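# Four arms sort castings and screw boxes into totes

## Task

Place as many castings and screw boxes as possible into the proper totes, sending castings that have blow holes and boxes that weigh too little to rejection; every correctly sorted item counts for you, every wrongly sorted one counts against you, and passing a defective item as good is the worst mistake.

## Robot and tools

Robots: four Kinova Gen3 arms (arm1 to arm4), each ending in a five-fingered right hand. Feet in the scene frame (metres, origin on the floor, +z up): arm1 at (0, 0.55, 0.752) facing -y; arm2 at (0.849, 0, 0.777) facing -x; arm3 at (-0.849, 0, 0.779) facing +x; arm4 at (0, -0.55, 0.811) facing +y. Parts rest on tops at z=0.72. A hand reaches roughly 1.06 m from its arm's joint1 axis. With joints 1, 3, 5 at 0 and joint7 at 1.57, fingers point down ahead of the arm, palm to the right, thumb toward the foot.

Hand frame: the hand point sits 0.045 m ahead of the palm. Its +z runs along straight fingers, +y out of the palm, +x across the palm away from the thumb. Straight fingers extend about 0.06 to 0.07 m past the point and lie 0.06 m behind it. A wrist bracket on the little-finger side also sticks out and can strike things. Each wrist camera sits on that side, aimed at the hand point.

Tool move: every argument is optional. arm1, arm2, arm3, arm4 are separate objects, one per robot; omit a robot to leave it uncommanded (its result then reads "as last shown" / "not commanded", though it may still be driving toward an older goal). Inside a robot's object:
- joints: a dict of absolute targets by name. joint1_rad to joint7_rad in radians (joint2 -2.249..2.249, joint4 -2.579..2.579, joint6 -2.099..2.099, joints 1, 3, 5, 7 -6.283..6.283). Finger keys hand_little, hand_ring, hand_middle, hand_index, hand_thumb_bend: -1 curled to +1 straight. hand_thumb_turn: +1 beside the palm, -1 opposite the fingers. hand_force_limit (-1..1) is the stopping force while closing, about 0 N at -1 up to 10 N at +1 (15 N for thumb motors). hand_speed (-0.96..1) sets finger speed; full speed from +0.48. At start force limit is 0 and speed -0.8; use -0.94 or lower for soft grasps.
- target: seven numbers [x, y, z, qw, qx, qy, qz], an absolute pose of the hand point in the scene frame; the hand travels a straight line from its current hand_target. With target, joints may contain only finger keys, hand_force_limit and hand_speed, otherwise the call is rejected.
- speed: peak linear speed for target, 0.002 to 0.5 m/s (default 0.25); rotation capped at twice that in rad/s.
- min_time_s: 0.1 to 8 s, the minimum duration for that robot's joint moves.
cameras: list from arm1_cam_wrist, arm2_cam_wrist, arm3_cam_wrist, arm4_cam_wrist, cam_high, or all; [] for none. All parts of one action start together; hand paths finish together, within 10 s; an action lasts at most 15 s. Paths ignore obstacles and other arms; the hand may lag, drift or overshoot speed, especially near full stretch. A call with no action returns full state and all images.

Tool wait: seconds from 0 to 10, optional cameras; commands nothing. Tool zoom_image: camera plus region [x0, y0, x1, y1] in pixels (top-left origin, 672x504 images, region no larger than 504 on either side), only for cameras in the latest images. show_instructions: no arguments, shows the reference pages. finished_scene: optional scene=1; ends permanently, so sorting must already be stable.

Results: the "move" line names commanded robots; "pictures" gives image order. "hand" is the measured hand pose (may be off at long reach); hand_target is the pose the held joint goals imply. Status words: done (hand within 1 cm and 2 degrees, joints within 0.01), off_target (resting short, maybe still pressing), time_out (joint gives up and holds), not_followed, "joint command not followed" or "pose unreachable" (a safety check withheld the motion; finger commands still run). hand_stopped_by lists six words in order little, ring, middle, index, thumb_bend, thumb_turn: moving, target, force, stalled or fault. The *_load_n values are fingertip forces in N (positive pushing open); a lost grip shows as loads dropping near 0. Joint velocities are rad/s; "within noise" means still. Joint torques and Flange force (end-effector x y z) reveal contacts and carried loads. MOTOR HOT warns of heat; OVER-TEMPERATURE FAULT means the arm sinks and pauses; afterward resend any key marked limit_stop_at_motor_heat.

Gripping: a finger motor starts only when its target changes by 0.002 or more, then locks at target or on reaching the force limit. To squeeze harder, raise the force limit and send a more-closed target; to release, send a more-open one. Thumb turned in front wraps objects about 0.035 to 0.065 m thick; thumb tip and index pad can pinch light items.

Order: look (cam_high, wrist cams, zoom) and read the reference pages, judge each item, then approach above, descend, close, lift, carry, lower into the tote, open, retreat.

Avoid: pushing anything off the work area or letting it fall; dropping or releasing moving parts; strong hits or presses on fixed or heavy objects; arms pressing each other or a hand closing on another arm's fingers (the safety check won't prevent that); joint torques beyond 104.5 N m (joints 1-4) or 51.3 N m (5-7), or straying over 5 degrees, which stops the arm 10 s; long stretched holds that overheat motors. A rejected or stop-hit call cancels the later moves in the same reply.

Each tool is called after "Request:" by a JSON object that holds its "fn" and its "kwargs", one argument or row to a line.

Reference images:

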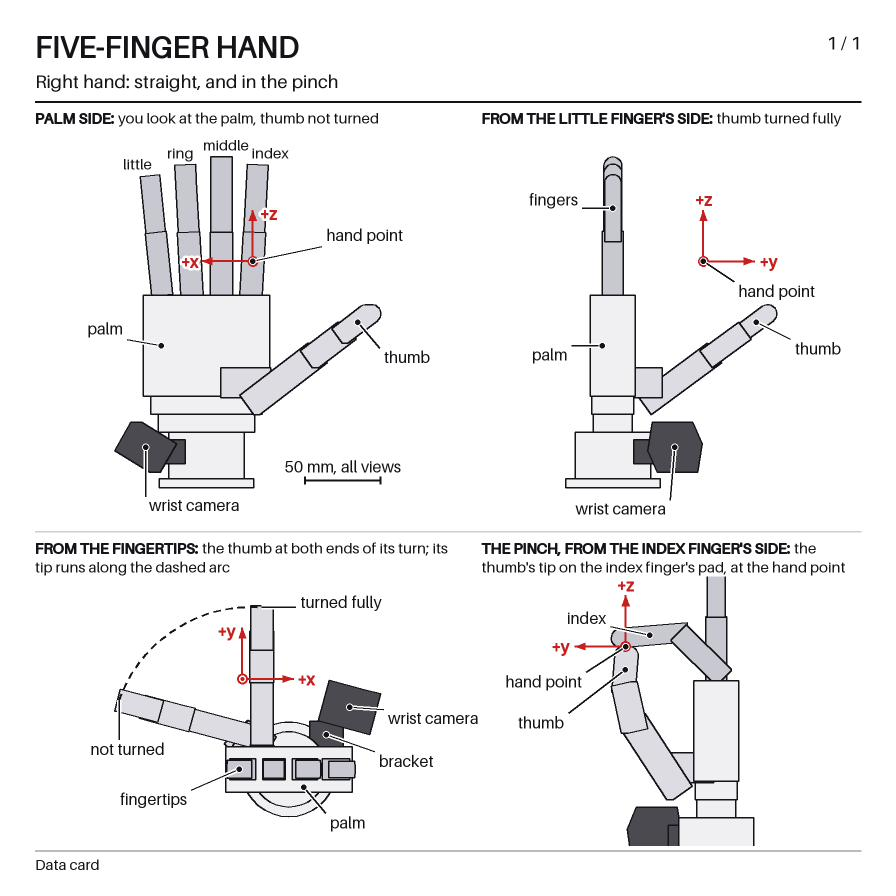

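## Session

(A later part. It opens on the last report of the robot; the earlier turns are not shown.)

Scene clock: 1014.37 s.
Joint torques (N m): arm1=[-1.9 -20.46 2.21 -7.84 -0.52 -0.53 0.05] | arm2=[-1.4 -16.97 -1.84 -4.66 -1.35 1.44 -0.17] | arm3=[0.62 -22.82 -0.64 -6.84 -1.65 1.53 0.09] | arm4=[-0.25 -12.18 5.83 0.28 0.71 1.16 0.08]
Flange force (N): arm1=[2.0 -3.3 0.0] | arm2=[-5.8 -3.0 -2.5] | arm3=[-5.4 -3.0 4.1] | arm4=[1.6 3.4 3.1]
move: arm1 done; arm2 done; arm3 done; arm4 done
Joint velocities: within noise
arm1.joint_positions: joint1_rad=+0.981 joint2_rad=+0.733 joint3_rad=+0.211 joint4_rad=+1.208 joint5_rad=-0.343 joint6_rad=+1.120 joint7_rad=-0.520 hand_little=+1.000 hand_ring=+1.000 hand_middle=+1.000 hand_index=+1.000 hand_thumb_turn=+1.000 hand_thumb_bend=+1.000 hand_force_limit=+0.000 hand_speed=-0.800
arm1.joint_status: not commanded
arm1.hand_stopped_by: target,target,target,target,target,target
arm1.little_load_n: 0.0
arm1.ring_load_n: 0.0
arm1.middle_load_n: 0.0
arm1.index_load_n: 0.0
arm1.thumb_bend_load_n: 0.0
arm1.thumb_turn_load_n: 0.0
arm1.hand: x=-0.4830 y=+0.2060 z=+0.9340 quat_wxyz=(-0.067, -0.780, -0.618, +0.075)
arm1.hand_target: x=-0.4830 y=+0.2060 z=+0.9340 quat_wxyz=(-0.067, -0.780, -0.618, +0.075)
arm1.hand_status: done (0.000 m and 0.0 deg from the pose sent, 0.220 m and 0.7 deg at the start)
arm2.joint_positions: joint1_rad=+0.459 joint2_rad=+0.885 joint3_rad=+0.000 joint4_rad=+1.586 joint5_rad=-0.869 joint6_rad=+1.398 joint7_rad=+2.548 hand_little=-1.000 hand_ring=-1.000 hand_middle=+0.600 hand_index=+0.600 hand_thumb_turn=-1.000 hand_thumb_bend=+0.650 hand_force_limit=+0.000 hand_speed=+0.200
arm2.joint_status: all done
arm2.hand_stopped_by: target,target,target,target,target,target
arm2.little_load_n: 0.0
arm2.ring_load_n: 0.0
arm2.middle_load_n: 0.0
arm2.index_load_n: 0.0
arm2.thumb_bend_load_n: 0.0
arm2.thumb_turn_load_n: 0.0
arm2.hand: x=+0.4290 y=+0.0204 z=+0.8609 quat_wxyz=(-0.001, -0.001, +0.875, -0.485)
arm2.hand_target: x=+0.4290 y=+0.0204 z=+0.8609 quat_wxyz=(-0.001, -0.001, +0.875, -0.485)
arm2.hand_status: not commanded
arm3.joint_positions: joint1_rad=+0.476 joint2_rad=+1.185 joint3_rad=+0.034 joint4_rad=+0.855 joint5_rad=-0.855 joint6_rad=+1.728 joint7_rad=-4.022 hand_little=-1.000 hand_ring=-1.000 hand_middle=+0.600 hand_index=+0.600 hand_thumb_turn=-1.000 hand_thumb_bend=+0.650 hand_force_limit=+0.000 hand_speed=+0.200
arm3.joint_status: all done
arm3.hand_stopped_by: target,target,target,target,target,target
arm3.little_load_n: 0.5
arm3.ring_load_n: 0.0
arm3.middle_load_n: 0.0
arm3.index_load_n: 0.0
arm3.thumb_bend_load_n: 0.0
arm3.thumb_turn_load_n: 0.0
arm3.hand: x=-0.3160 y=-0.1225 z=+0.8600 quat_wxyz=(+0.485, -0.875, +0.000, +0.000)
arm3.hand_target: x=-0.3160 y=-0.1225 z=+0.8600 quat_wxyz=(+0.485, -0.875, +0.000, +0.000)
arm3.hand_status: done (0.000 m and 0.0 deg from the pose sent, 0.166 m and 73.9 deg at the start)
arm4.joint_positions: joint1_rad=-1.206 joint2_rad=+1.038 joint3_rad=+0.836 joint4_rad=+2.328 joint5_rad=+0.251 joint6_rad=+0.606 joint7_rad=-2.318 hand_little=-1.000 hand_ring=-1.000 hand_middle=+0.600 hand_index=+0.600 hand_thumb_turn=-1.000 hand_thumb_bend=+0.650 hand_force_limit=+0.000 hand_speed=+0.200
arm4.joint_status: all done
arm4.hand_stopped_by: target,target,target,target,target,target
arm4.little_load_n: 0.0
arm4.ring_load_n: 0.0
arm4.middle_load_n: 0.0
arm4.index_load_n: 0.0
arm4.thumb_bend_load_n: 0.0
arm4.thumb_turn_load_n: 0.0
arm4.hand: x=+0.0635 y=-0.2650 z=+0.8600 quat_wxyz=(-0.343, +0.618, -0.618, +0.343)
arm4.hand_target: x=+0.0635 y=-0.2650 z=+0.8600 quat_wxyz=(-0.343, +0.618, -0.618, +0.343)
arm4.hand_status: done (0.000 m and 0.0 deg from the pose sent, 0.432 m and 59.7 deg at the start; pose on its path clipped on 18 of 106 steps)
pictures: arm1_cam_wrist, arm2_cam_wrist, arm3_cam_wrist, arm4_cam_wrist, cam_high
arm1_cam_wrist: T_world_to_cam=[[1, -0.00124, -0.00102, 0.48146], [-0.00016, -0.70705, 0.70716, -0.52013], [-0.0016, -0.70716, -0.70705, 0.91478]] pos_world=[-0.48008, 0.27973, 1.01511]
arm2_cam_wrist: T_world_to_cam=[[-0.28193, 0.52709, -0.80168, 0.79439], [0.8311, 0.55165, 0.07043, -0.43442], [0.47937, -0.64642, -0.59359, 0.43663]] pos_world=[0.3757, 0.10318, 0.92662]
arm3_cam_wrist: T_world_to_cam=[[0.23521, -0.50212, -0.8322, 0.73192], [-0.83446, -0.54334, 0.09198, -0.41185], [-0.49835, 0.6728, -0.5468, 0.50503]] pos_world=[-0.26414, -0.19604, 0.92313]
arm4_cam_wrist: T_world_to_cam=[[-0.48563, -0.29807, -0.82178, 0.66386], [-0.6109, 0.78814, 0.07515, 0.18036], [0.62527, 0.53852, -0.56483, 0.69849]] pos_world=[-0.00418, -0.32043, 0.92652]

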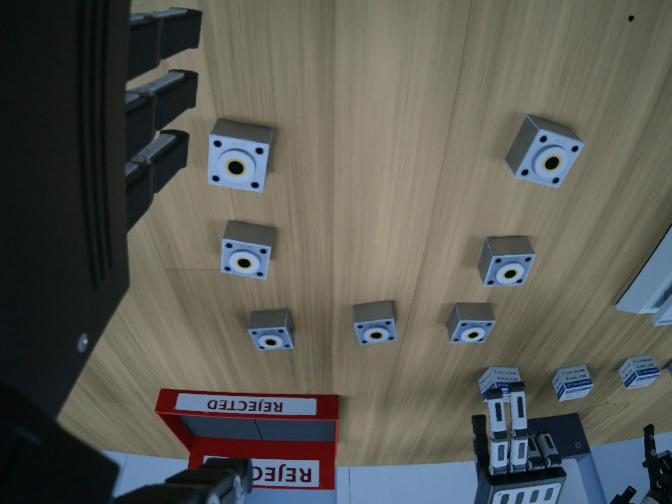

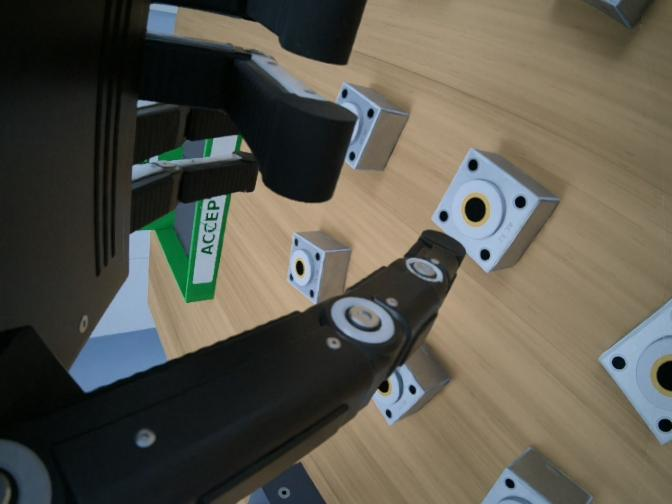

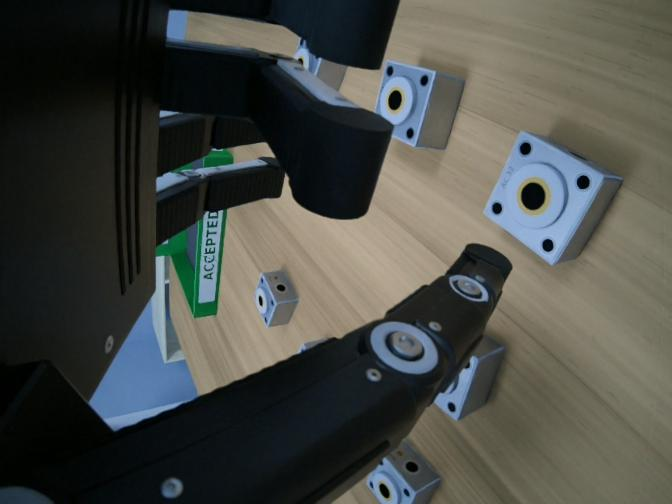

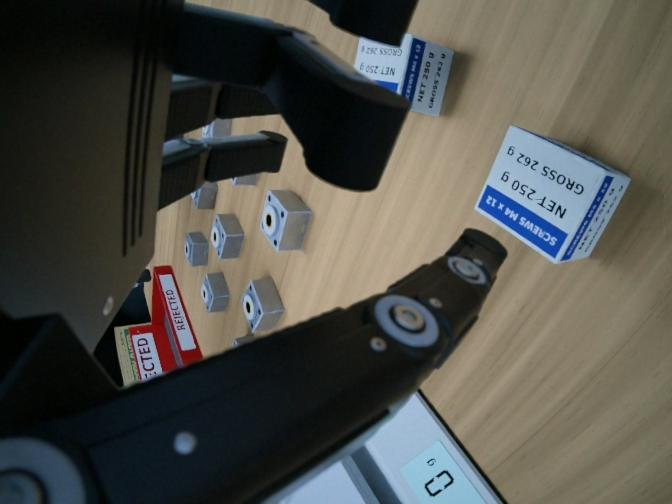

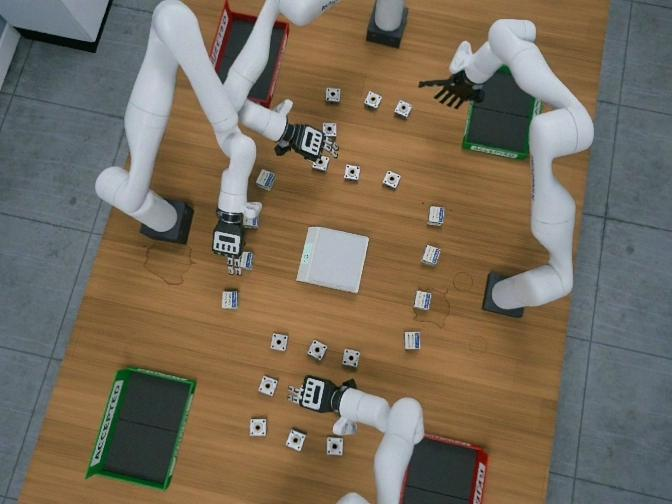

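Request:
{"fn": "zoom_image", "kwargs": {
  "camera": "arm4_cam_wrist",
  "region": [460, 105, 640, 285]
}}

Request:
{"fn": "zoom_image", "kwargs": {
  "camera": "arm4_cam_wrist",
  "region": [330, 370, 520, 504]
}}

Request:
{"fn": "zoom_image", "kwargs": {
  "camera": "cam_high",
  "region": [410, 200, 460, 250]
}}

Request:
{"fn": "zoom_image", "kwargs": {
  "camera": "cam_high",
  "region": [405, 230, 455, 280]
}}

Request:
{"fn": "zoom_image", "kwargs": {
  "camera": "cam_high",
  "region": [400, 275, 450, 325]
}}

Request:
{"fn": "zoom_image", "kwargs": {
  "camera": "cam_high",
  "region": [390, 315, 440, 365]
}}

Request:
{"fn": "zoom_image", "kwargs": {
  "camera": "cam_high",
  "region": [205, 275, 255, 325]
}}

Request:
{"fn": "zoom_image", "kwargs": {
  "camera": "cam_high",
  "region": [245, 155, 295, 205]
}}

Request:
{"fn": "zoom_image", "kwargs": {
  "camera": "cam_high",
  "region": [325, 150, 375, 200]
}}

Request:
{"fn": "zoom_image", "kwargs": {
  "camera": "cam_high",
  "region": [365, 155, 415, 205]
}}

Request:
{"fn": "zoom_image", "kwargs": {
  "camera": "cam_high",
  "region": [310, 70, 360, 120]
}}

Request:
{"fn": "zoom_image", "kwargs": {
  "camera": "cam_high",
  "region": [350, 75, 400, 125]
}}

Request:
{"fn": "zoom_image", "kwargs": {
  "camera": "cam_high",
  "region": [380, 85, 430, 135]
}}

Request:
{"fn": "zoom_image", "kwargs": {
  "camera": "cam_high",
  "region": [245, 365, 295, 415]
}}

Request:
{"fn": "zoom_image", "kwargs": {
  "camera": "cam_high",
  "region": [235, 405, 285, 455]
}}

Request:
{"fn": "zoom_image", "kwargs": {
  "camera": "cam_high",
  "region": [275, 415, 325, 465]
}}

Request:
{"fn": "zoom_image", "kwargs": {
  "camera": "cam_high",
  "region": [310, 420, 360, 470]
}}

Scaled by 2.800 from the camera's image (finer frame: 960x720).

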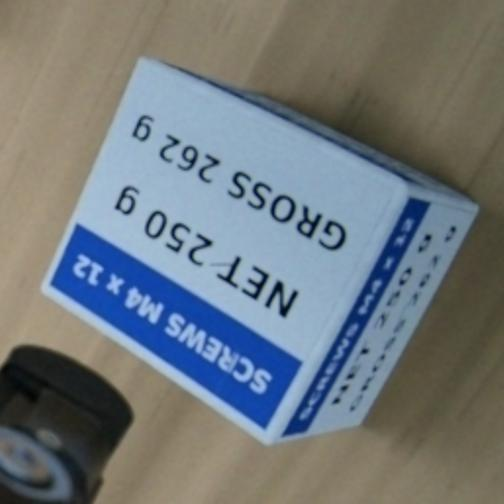

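Scaled by 2.653 from the camera's image (finer frame: 960x720).

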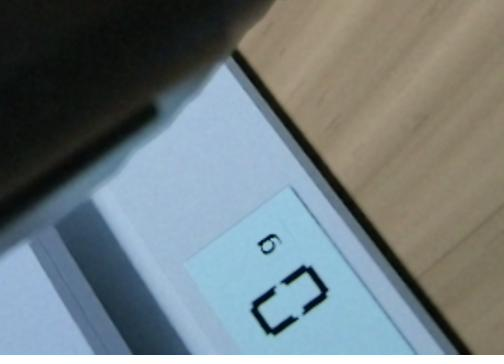

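Scaled by 10.080 from the camera's image (finer frame: 960x720).

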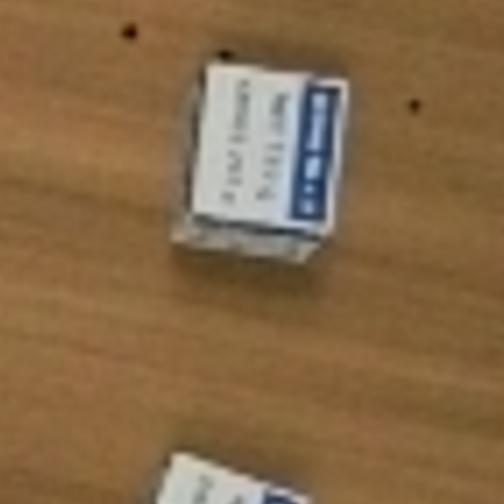

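Scaled by 10.080 from the camera's image (finer frame: 960x720).

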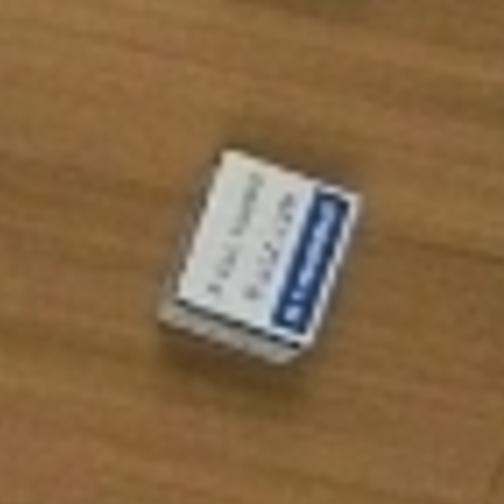

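Scaled by 10.080 from the camera's image (finer frame: 960x720).

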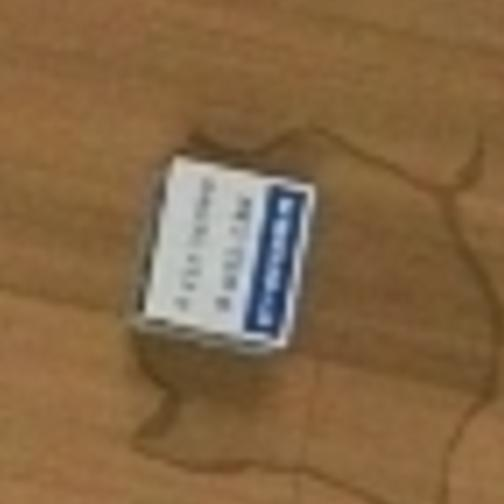

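Scaled by 10.080 from the camera's image (finer frame: 960x720).

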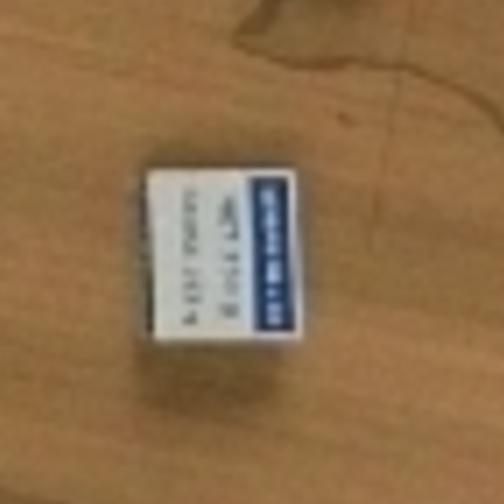

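Scaled by 10.080 from the camera's image (finer frame: 960x720).

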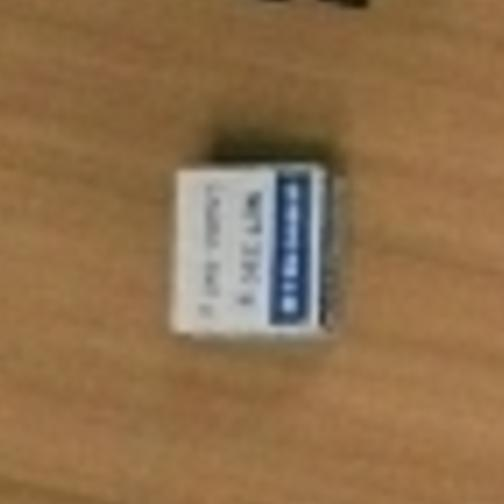

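Scaled by 10.080 from the camera's image (finer frame: 960x720).

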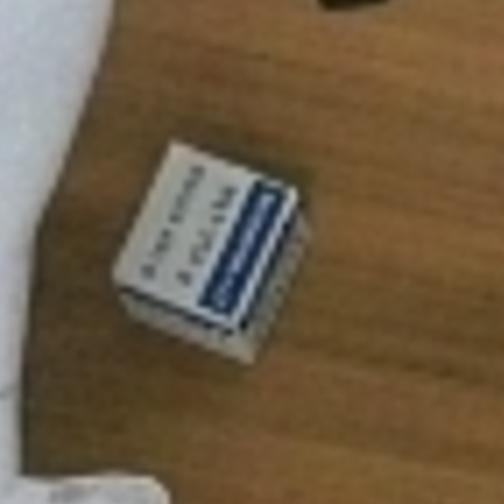

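Scaled by 10.080 from the camera's image (finer frame: 960x720).

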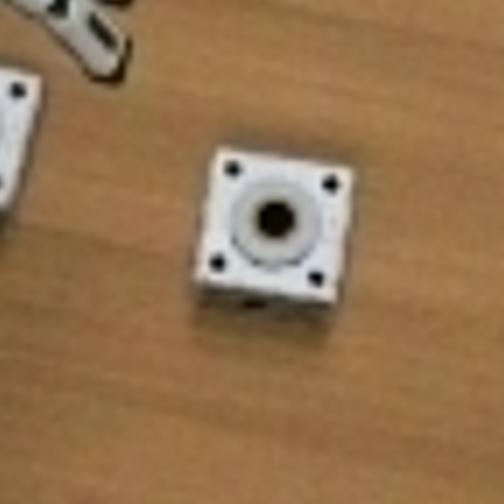

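Scaled by 10.080 from the camera's image (finer frame: 960x720).

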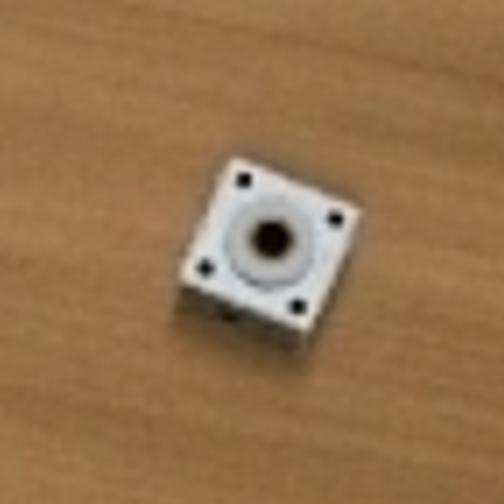

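Scaled by 10.080 from the camera's image (finer frame: 960x720).

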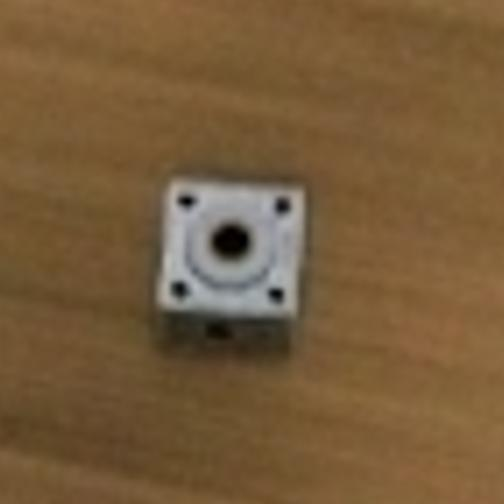

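Scaled by 10.080 from the camera's image (finer frame: 960x720).

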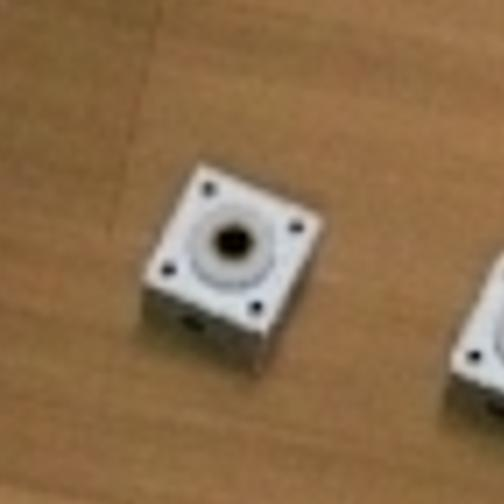

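Scaled by 10.080 from the camera's image (finer frame: 960x720).

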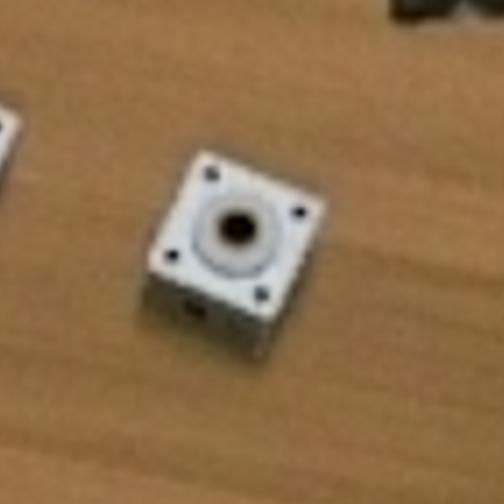

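Scaled by 10.080 from the camera's image (finer frame: 960x720).

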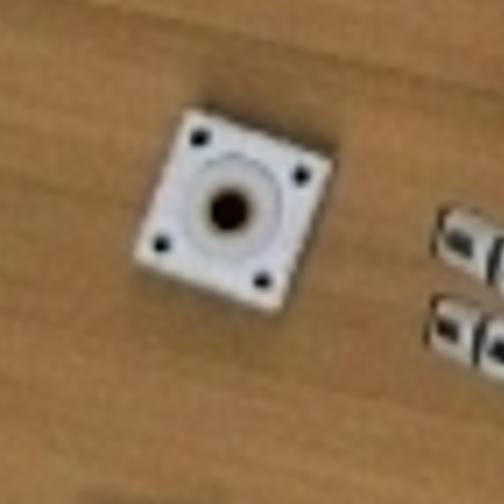

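Scaled by 10.080 from the camera's image (finer frame: 960x720).

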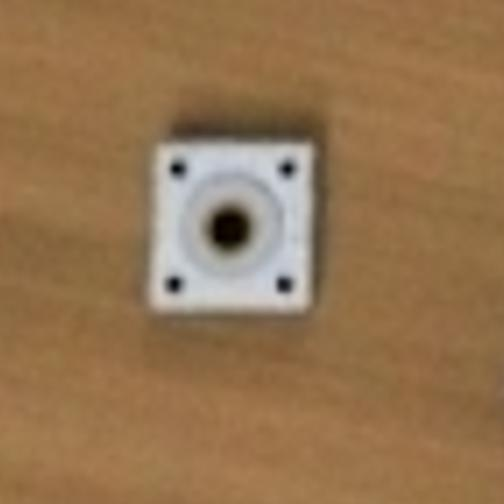

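Scaled by 10.080 from the camera's image (finer frame: 960x720).

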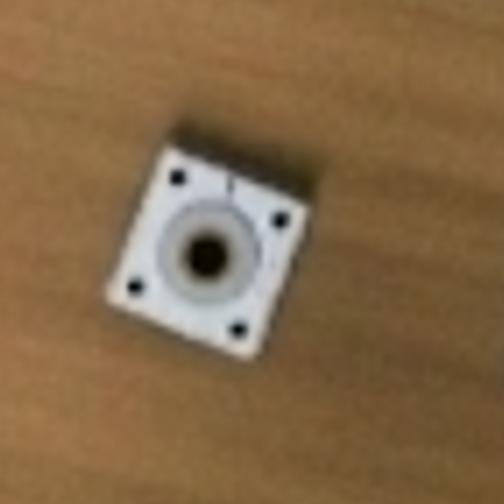

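Scaled by 10.080 from the camera's image (finer frame: 960x720).

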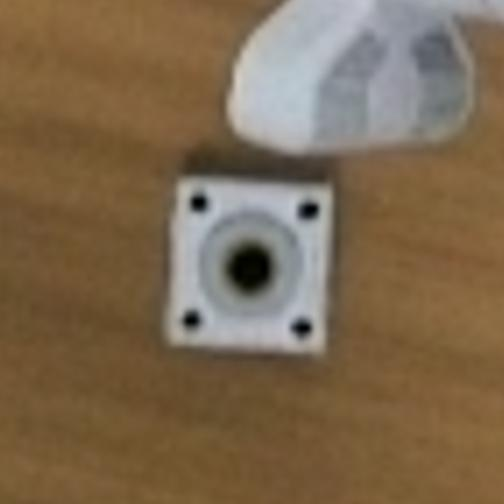

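Request:
{"fn": "move", "kwargs": {
  "arm1": {"target": [-0.0706, 0.2884, 0.85, 0.3616, -0.6526, -0.5824, 0.3228], "speed": 0.3, "joints": {"hand_speed": 0.2, "hand_little": -1, "hand_ring": -1, "hand_middle": 0.6, "hand_index": 0.6, "hand_thumb_turn": -1, "hand_thumb_bend": 0.65}},
  "arm2": {"target": [0.3019, 0.1219, 0.80, 0.0038, -0.0069, 0.8747, -0.4848], "speed": 0.25},
  "arm3": {"target": [-0.3182, -0.1215, 0.80, 0.4847, -0.8745, 0.0160, -0.0089], "speed": 0.15},
  "arm4": {"target": [0.0639, -0.2682, 0.80, 0.3572, -0.6443, 0.5915, -0.3278], "speed": 0.15},
  "cameras": ["all"]
}}

Scene clock: 1428.50 s.
Joint torques (N m): arm1=[-1.94 -10.86 4.2 0.01 0.75 1.52 0.05] | arm2=[-1.41 -22.5 -1.89 -6.66 -1.77 1.09 -0.15] | arm3=[0.57 -22.86 -0.68 -6.45 -1.58 1.63 0.09] | arm4=[-0.16 -12.66 5.85 2.3 0.38 1.25 0.09]
Flange force (N): arm1=[-4.3 3.8 2.9] | arm2=[-10.3 -5.2 0.8] | arm3=[-5.3 -3.3 3.4] | arm4=[2.8 2.8 2.7]
move: arm1 done; arm2 done; arm3 done; arm4 done
Joint velocities: within noise
arm1.joint_positions: joint1_rad=-1.136 joint2_rad=+0.727 joint3_rad=+0.629 joint4_rad=+2.329 joint5_rad=+0.488 joint6_rad=+0.909 joint7_rad=-2.614 hand_little=-1.000 hand_ring=-1.000 hand_middle=+0.600 hand_index=+0.600 hand_thumb_turn=-1.000 hand_thumb_bend=+0.650 hand_force_limit=+0.000 hand_speed=+0.200
arm1.joint_status: all done
arm1.hand_stopped_by: target,target,target,target,target,target
arm1.little_load_n: 0.0
arm1.ring_load_n: 0.5
arm1.middle_load_n: 0.0
arm1.index_load_n: 0.0
arm1.thumb_bend_load_n: 0.0
arm1.thumb_turn_load_n: 0.0
arm1.hand: x=-0.0706 y=+0.2884 z=+0.8500 quat_wxyz=(+0.362, -0.653, -0.582, +0.323)
arm1.hand_target: x=-0.0706 y=+0.2884 z=+0.8500 quat_wxyz=(+0.362, -0.653, -0.582, +0.323)
arm1.hand_status: done (0.000 m and 0.0 deg from the pose sent, 0.429 m and 59.4 deg at the start; pose on its path clipped on 32 of 85 steps)
arm2.joint_positions: joint1_rad=+0.494 joint2_rad=+1.317 joint3_rad=+0.025 joint4_rad=+0.740 joint5_rad=-0.847 joint6_rad=+1.716 joint7_rad=+2.273 hand_little=-1.000 hand_ring=-1.000 hand_middle=+0.600 hand_index=+0.600 hand_thumb_turn=-1.000 hand_thumb_bend=+0.650 hand_force_limit=+0.000 hand_speed=+0.200
arm2.joint_status: not commanded
arm2.hand_stopped_by: target,target,target,target,target,target
arm2.little_load_n: 0.0
arm2.ring_load_n: 0.0
arm2.middle_load_n: 0.0
arm2.index_load_n: 0.0
arm2.thumb_bend_load_n: 0.0
arm2.thumb_turn_load_n: 0.0
arm2.hand: x=+0.3019 y=+0.1219 z=+0.8000 quat_wxyz=(+0.004, -0.007, +0.875, -0.485)
arm2.hand_target: x=+0.3019 y=+0.1219 z=+0.8000 quat_wxyz=(+0.004, -0.007, +0.875, -0.485)
arm2.hand_status: done (0.000 m and 0.0 deg from the pose sent, 0.174 m and 0.8 deg at the start)
arm3.joint_positions: joint1_rad=+0.484 joint2_rad=+1.253 joint3_rad=+0.035 joint4_rad=+0.908 joint5_rad=-0.863 joint6_rad=+1.630 joint7_rad=-3.947 hand_little=-1.000 hand_ring=-1.000 hand_middle=+0.600 hand_index=+0.600 hand_thumb_turn=-1.000 hand_thumb_bend=+0.650 hand_force_limit=+0.000 hand_speed=+0.200
arm3.joint_status: not commanded
arm3.hand_stopped_by: target,target,target,target,target,target
arm3.little_load_n: 0.0
arm3.ring_load_n: 0.0
arm3.middle_load_n: 0.0
arm3.index_load_n: 0.0
arm3.thumb_bend_load_n: 0.0
arm3.thumb_turn_load_n: 0.0
arm3.hand: x=-0.3182 y=-0.1215 z=+0.8000 quat_wxyz=(+0.485, -0.874, +0.016, -0.009)
arm3.hand_target: x=-0.3182 y=-0.1215 z=+0.8000 quat_wxyz=(+0.485, -0.874, +0.016, -0.009)
arm3.hand_status: done (0.000 m and 0.0 deg from the pose sent, 0.060 m and 2.1 deg at the start)
arm4.joint_positions: joint1_rad=-1.213 joint2_rad=+1.228 joint3_rad=+0.738 joint4_rad=+2.366 joint5_rad=+0.215 joint6_rad=+0.385 joint7_rad=-2.397 hand_little=-1.000 hand_ring=-1.000 hand_middle=+0.600 hand_index=+0.600 hand_thumb_turn=-1.000 hand_thumb_bend=+0.650 hand_force_limit=+0.000 hand_speed=+0.200
arm4.joint_status: not commanded
arm4.hand_stopped_by: target,target,target,target,target,target
arm4.little_load_n: 0.0
arm4.ring_load_n: 0.0
arm4.middle_load_n: 0.0
arm4.index_load_n: -0.5
arm4.thumb_bend_load_n: 0.0
arm4.thumb_turn_load_n: 0.0
arm4.hand: x=+0.0639 y=-0.2682 z=+0.8000 quat_wxyz=(-0.357, +0.644, -0.591, +0.328)
arm4.hand_target: x=+0.0639 y=-0.2682 z=+0.8000 quat_wxyz=(-0.357, +0.644, -0.591, +0.328)
arm4.hand_status: done (0.000 m and 0.0 deg from the pose sent, 0.060 m and 4.9 deg at the start)
pictures: arm1_cam_wrist, arm2_cam_wrist, arm3_cam_wrist, arm4_cam_wrist, cam_high
arm1_cam_wrist: T_world_to_cam=[[0.56612, 0.16111, -0.80842, 0.67797], [0.46295, -0.87359, 0.15009, 0.15185], [-0.68205, -0.45923, -0.56914, 0.67751]] pos_world=[0.00798, 0.33456, 0.91089]
arm2_cam_wrist: T_world_to_cam=[[-0.28816, 0.52301, -0.80214, 0.65887], [0.82283, 0.56372, 0.07196, -0.38067], [0.48982, -0.63929, -0.59278, 0.52233]] pos_world=[0.24724, 0.20392, 0.86553]
arm3_cam_wrist: T_world_to_cam=[[0.21662, -0.51051, -0.83214, 0.67603], [-0.85384, -0.51234, 0.09205, -0.4101], [-0.47333, 0.69057, -0.54687, 0.48061]] pos_world=[-0.26911, -0.19688, 0.86313]
arm4_cam_wrist: T_world_to_cam=[[-0.45832, -0.33826, -0.8219, 0.60135], [-0.67601, 0.73304, 0.07528, 0.17692], [0.57702, 0.59011, -0.56464, 0.68289]] pos_world=[0.00117, -0.32926, 0.86652]

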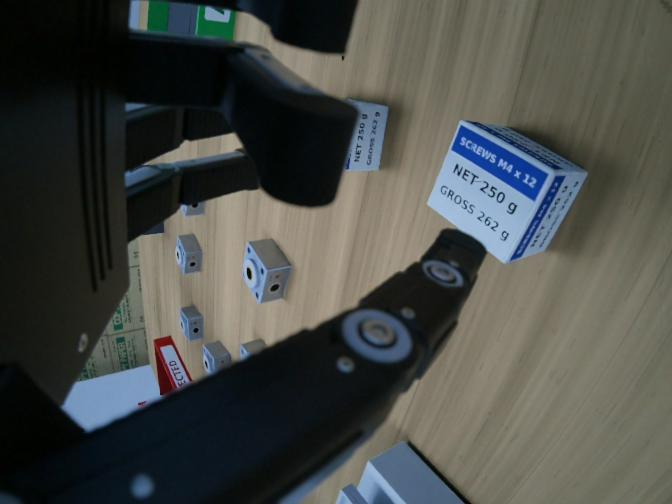

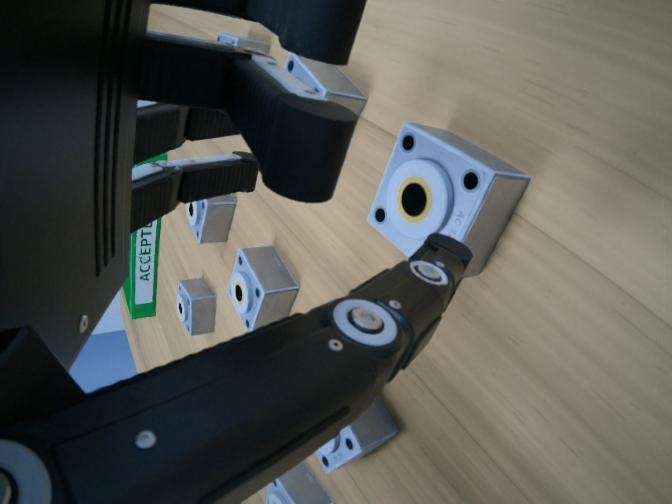

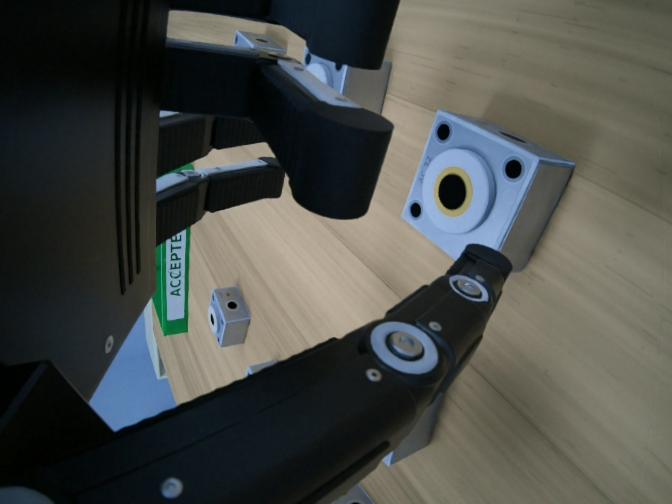

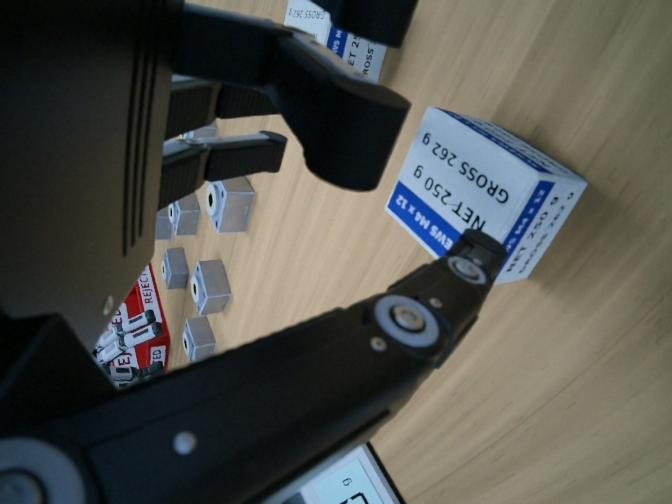

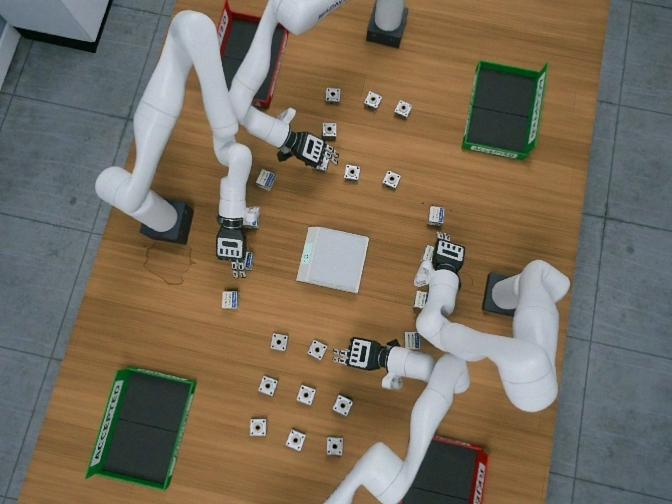

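Request:
{"fn": "zoom_image", "kwargs": {
  "camera": "arm1_cam_wrist",
  "region": [410, 100, 610, 290]
}}

Request:
{"fn": "zoom_image", "kwargs": {
  "camera": "arm2_cam_wrist",
  "region": [350, 100, 550, 290]
}}

Request:
{"fn": "zoom_image", "kwargs": {
  "camera": "arm3_cam_wrist",
  "region": [390, 90, 590, 280]
}}

Request:
{"fn": "zoom_image", "kwargs": {
  "camera": "cam_high",
  "region": [300, 320, 480, 420]
}}

Request:
{"fn": "zoom_image", "kwargs": {
  "camera": "cam_high",
  "region": [270, 110, 360, 200]
}}

Scaled by 2.520 from the camera's image (finer frame: 960x720).

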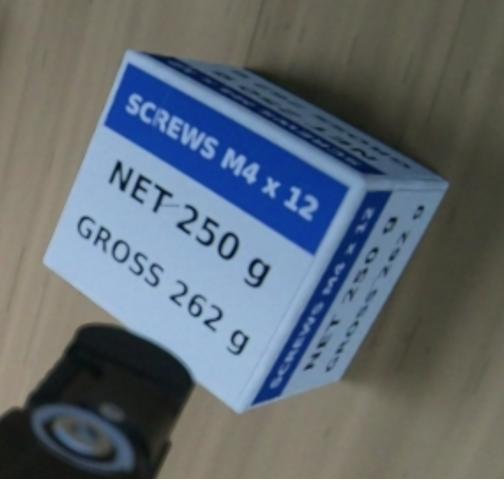

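Scaled by 2.520 from the camera's image (finer frame: 960x720).

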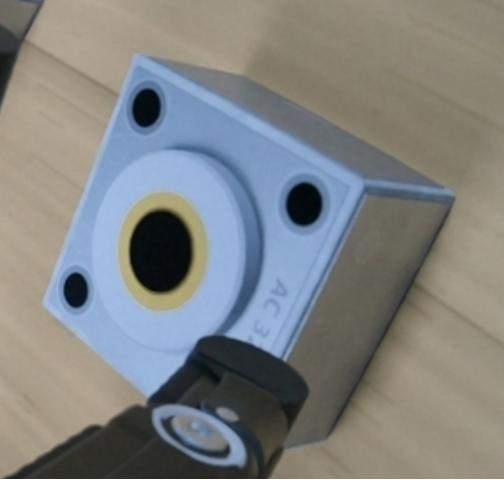

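Scaled by 2.520 from the camera's image (finer frame: 960x720).

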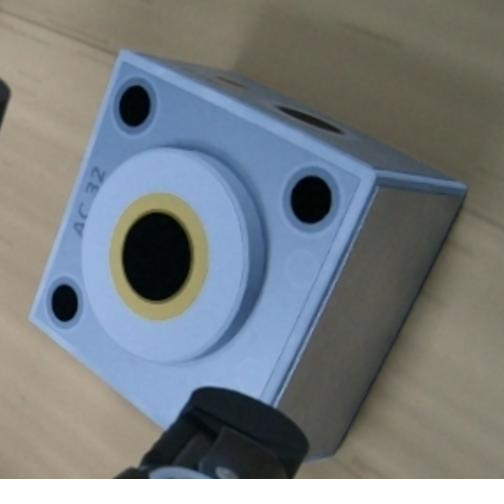

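Scaled by 2.800 from the camera's image (finer frame: 960x720).

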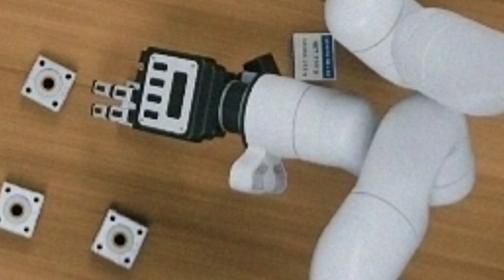

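Scaled by 5.600 from the camera's image (finer frame: 960x720).

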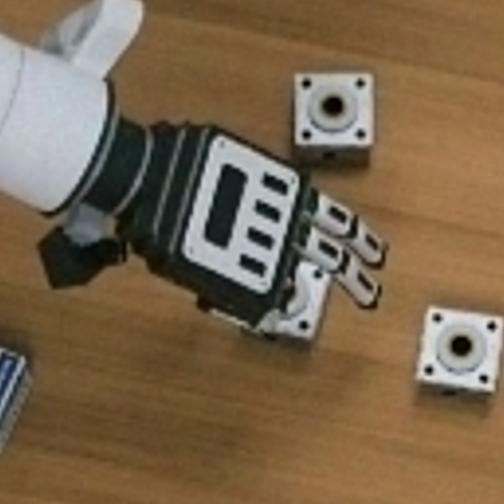

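Request:
{"fn": "move", "kwargs": {
  "arm1": {"target": [-0.0742, 0.2802, 0.756, 0.3653, -0.6592, -0.5750, 0.3187], "speed": 0.12},
  "arm2": {"target": [0.3038, 0.1241, 0.751, 0.0038, -0.0069, 0.8747, -0.4848], "speed": 0.1},
  "arm3": {"target": [-0.3187, -0.1239, 0.751, 0.4847, -0.8745, 0.0160, -0.0089], "speed": 0.1},
  "arm4": {"target": [0.0609, -0.2685, 0.755, 0.3572, -0.6443, 0.5915, -0.3278], "speed": 0.1},
  "cameras": ["all"]
}}

Scene clock: 1585.90 s.
Joint torques (N m): arm1=[-1.9 -12.86 4.94 2.15 0.44 1.62 0.04] | arm2=[-1.41 -22.66 -1.97 -6.46 -1.72 1.15 -0.13] | arm3=[0.65 -23.1 -0.77 -6.19 -1.51 1.72 0.08] | arm4=[-0.16 -13.06 5.92 3.27 0.25 1.32 0.14]
Flange force (N): arm1=[-2.9 2.9 1.9] | arm2=[-10.3 -5.9 0.5] | arm3=[-5.3 -3.8 3.3] | arm4=[2.9 2.0 2.3]
move: arm1 done; arm2 done; arm3 done; arm4 done
Joint velocities: within noise
arm1.joint_positions: joint1_rad=-1.038 joint2_rad=+1.027 joint3_rad=+0.531 joint4_rad=+2.285 joint5_rad=+0.437 joint6_rad=+0.676 joint7_rad=-2.712 hand_little=-1.000 hand_ring=-1.000 hand_middle=+0.600 hand_index=+0.600 hand_thumb_turn=-1.000 hand_thumb_bend=+0.650 hand_force_limit=+0.000 hand_speed=+0.200
arm1.joint_status: not commanded
arm1.hand_stopped_by: target,target,target,target,target,target
arm1.little_load_n: 0.0
arm1.ring_load_n: 0.0
arm1.middle_load_n: 0.0
arm1.index_load_n: 0.0
arm1.thumb_bend_load_n: 0.0
arm1.thumb_turn_load_n: 0.0
arm1.hand: x=-0.0742 y=+0.2802 z=+0.7560 quat_wxyz=(+0.365, -0.659, -0.575, +0.319)
arm1.hand_target: x=-0.0742 y=+0.2802 z=+0.7560 quat_wxyz=(+0.365, -0.659, -0.575, +0.319)
arm1.hand_status: done (0.000 m and 0.0 deg from the pose sent, 0.094 m and 1.3 deg at the start)
arm2.joint_positions: joint1_rad=+0.498 joint2_rad=+1.402 joint3_rad=+0.027 joint4_rad=+0.707 joint5_rad=-0.842 joint6_rad=+1.683 joint7_rad=+2.315 hand_little=-1.000 hand_ring=-1.000 hand_middle=+0.600 hand_index=+0.600 hand_thumb_turn=-1.000 hand_thumb_bend=+0.650 hand_force_limit=+0.000 hand_speed=+0.200
arm2.joint_status: not commanded
arm2.hand_stopped_by: target,target,target,target,target,target
arm2.little_load_n: 0.0
arm2.ring_load_n: 0.0
arm2.middle_load_n: 0.0
arm2.index_load_n: 0.0
arm2.thumb_bend_load_n: 0.0
arm2.thumb_turn_load_n: 0.0
arm2.hand: x=+0.3038 y=+0.1241 z=+0.7510 quat_wxyz=(+0.004, -0.007, +0.875, -0.485)
arm2.hand_target: x=+0.3038 y=+0.1241 z=+0.7510 quat_wxyz=(+0.004, -0.007, +0.875, -0.485)
arm2.hand_status: done (0.000 m and 0.0 deg from the pose sent, 0.049 m and 0.0 deg at the start)
arm3.joint_positions: joint1_rad=+0.488 joint2_rad=+1.342 joint3_rad=+0.035 joint4_rad=+0.871 joint5_rad=-0.862 joint6_rad=+1.597 joint7_rad=-3.907 hand_little=-1.000 hand_ring=-1.000 hand_middle=+0.600 hand_index=+0.600 hand_thumb_turn=-1.000 hand_thumb_bend=+0.650 hand_force_limit=+0.000 hand_speed=+0.200
arm3.joint_status: not commanded
arm3.hand_stopped_by: target,target,target,target,target,target
arm3.little_load_n: 0.0
arm3.ring_load_n: 0.0
arm3.middle_load_n: 0.0
arm3.index_load_n: 0.0
arm3.thumb_bend_load_n: 0.0
arm3.thumb_turn_load_n: 0.0
arm3.hand: x=-0.3187 y=-0.1239 z=+0.7510 quat_wxyz=(+0.485, -0.874, +0.016, -0.009)
arm3.hand_target: x=-0.3187 y=-0.1239 z=+0.7510 quat_wxyz=(+0.485, -0.874, +0.016, -0.009)
arm3.hand_status: done (0.000 m and 0.0 deg from the pose sent, 0.049 m and 0.0 deg at the start)
arm4.joint_positions: joint1_rad=-1.197 joint2_rad=+1.346 joint3_rad=+0.660 joint4_rad=+2.315 joint5_rad=+0.164 joint6_rad=+0.339 joint7_rad=-2.448 hand_little=-1.000 hand_ring=-1.000 hand_middle=+0.600 hand_index=+0.600 hand_thumb_turn=-1.000 hand_thumb_bend=+0.650 hand_force_limit=+0.000 hand_speed=+0.200
arm4.joint_status: not commanded
arm4.hand_stopped_by: target,target,target,target,target,target
arm4.little_load_n: 0.0
arm4.ring_load_n: 0.0
arm4.middle_load_n: 0.0
arm4.index_load_n: 0.0
arm4.thumb_bend_load_n: 0.0
arm4.thumb_turn_load_n: -0.5
arm4.hand: x=+0.0609 y=-0.2685 z=+0.7550 quat_wxyz=(-0.357, +0.644, -0.591, +0.328)
arm4.hand_target: x=+0.0609 y=-0.2685 z=+0.7550 quat_wxyz=(-0.357, +0.644, -0.591, +0.328)
arm4.hand_status: done (0.000 m and 0.0 deg from the pose sent, 0.045 m and 0.0 deg at the start)
pictures: arm1_cam_wrist, arm2_cam_wrist, arm3_cam_wrist, arm4_cam_wrist, cam_high
led back after a hold (arm4 arm): the arm was led back toward your command in small steps, so it may still be short of it.
pose unreachable (arm4 arm): on one or more control steps of this call this arm could not follow its commanded pose, so it was not sent that pose on those steps. It may still have moved: this result reports where it is.
cause: moving toward the commanded pose would bring a part of the arm too close to another arm (the arm3 arm, where that arm stood when this arm was held).
arm1_cam_wrist: T_world_to_cam=[[0.56968, 0.14834, -0.80837, 0.6091], [0.44306, -0.88385, 0.15005, 0.16182], [-0.69221, -0.44363, -0.56924, 0.61274]] pos_world=[0.00545, 0.3245, 0.81689]
arm2_cam_wrist: T_world_to_cam=[[-0.28814, 0.52299, -0.80216, 0.61898], [0.82279, 0.56377, 0.07201, -0.37999], [0.48989, -0.63926, -0.59276, 0.49371]] pos_world=[0.24914, 0.20611, 0.81653]
arm3_cam_wrist: T_world_to_cam=[[0.21662, -0.51051, -0.83214, 0.63414], [-0.85384, -0.51234, 0.09205, -0.40724], [-0.47333, 0.69057, -0.54687, 0.45523]] pos_world=[-0.26961, -0.19928, 0.81413]
arm4_cam_wrist: T_world_to_cam=[[-0.4583, -0.33824, -0.82193, 0.563], [-0.67597, 0.73308, 0.07524, 0.17854], [0.57709, 0.59008, -0.56461, 0.65924]] pos_world=[-0.00173, -0.32946, 0.82152]

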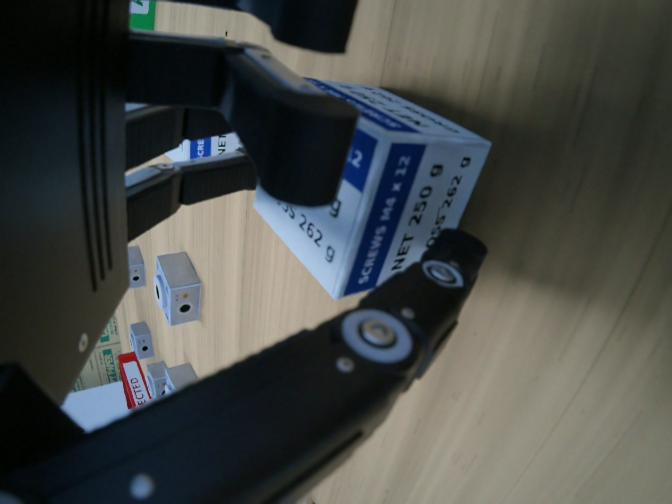

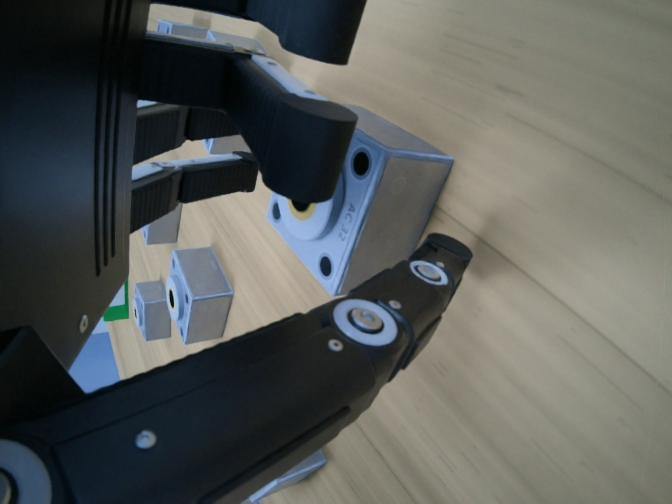

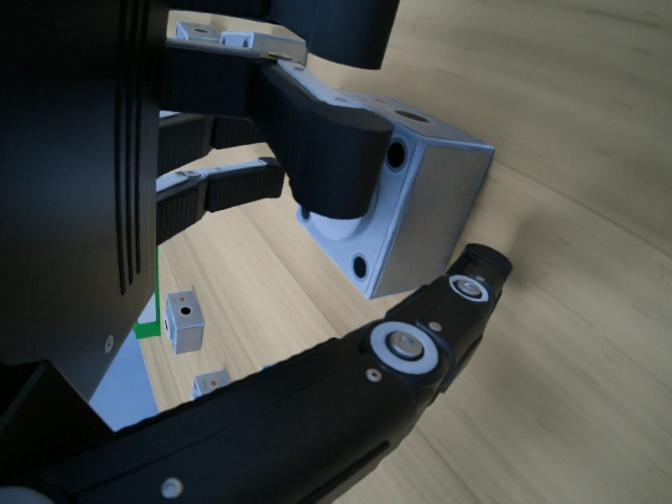

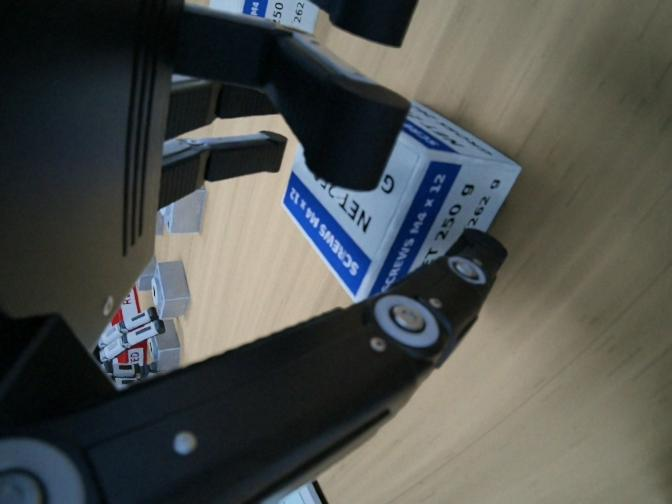

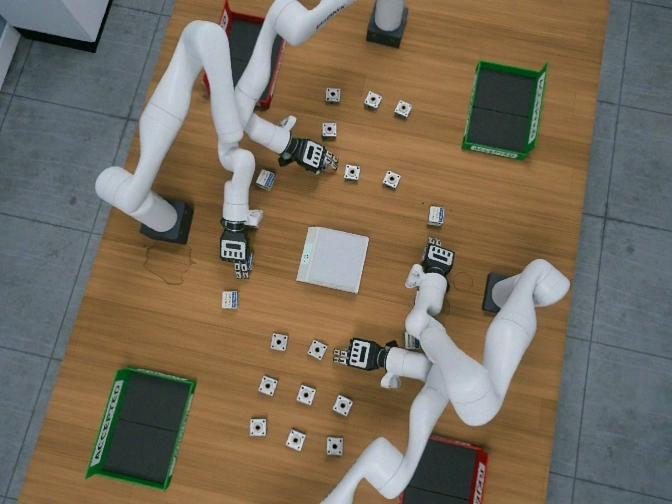

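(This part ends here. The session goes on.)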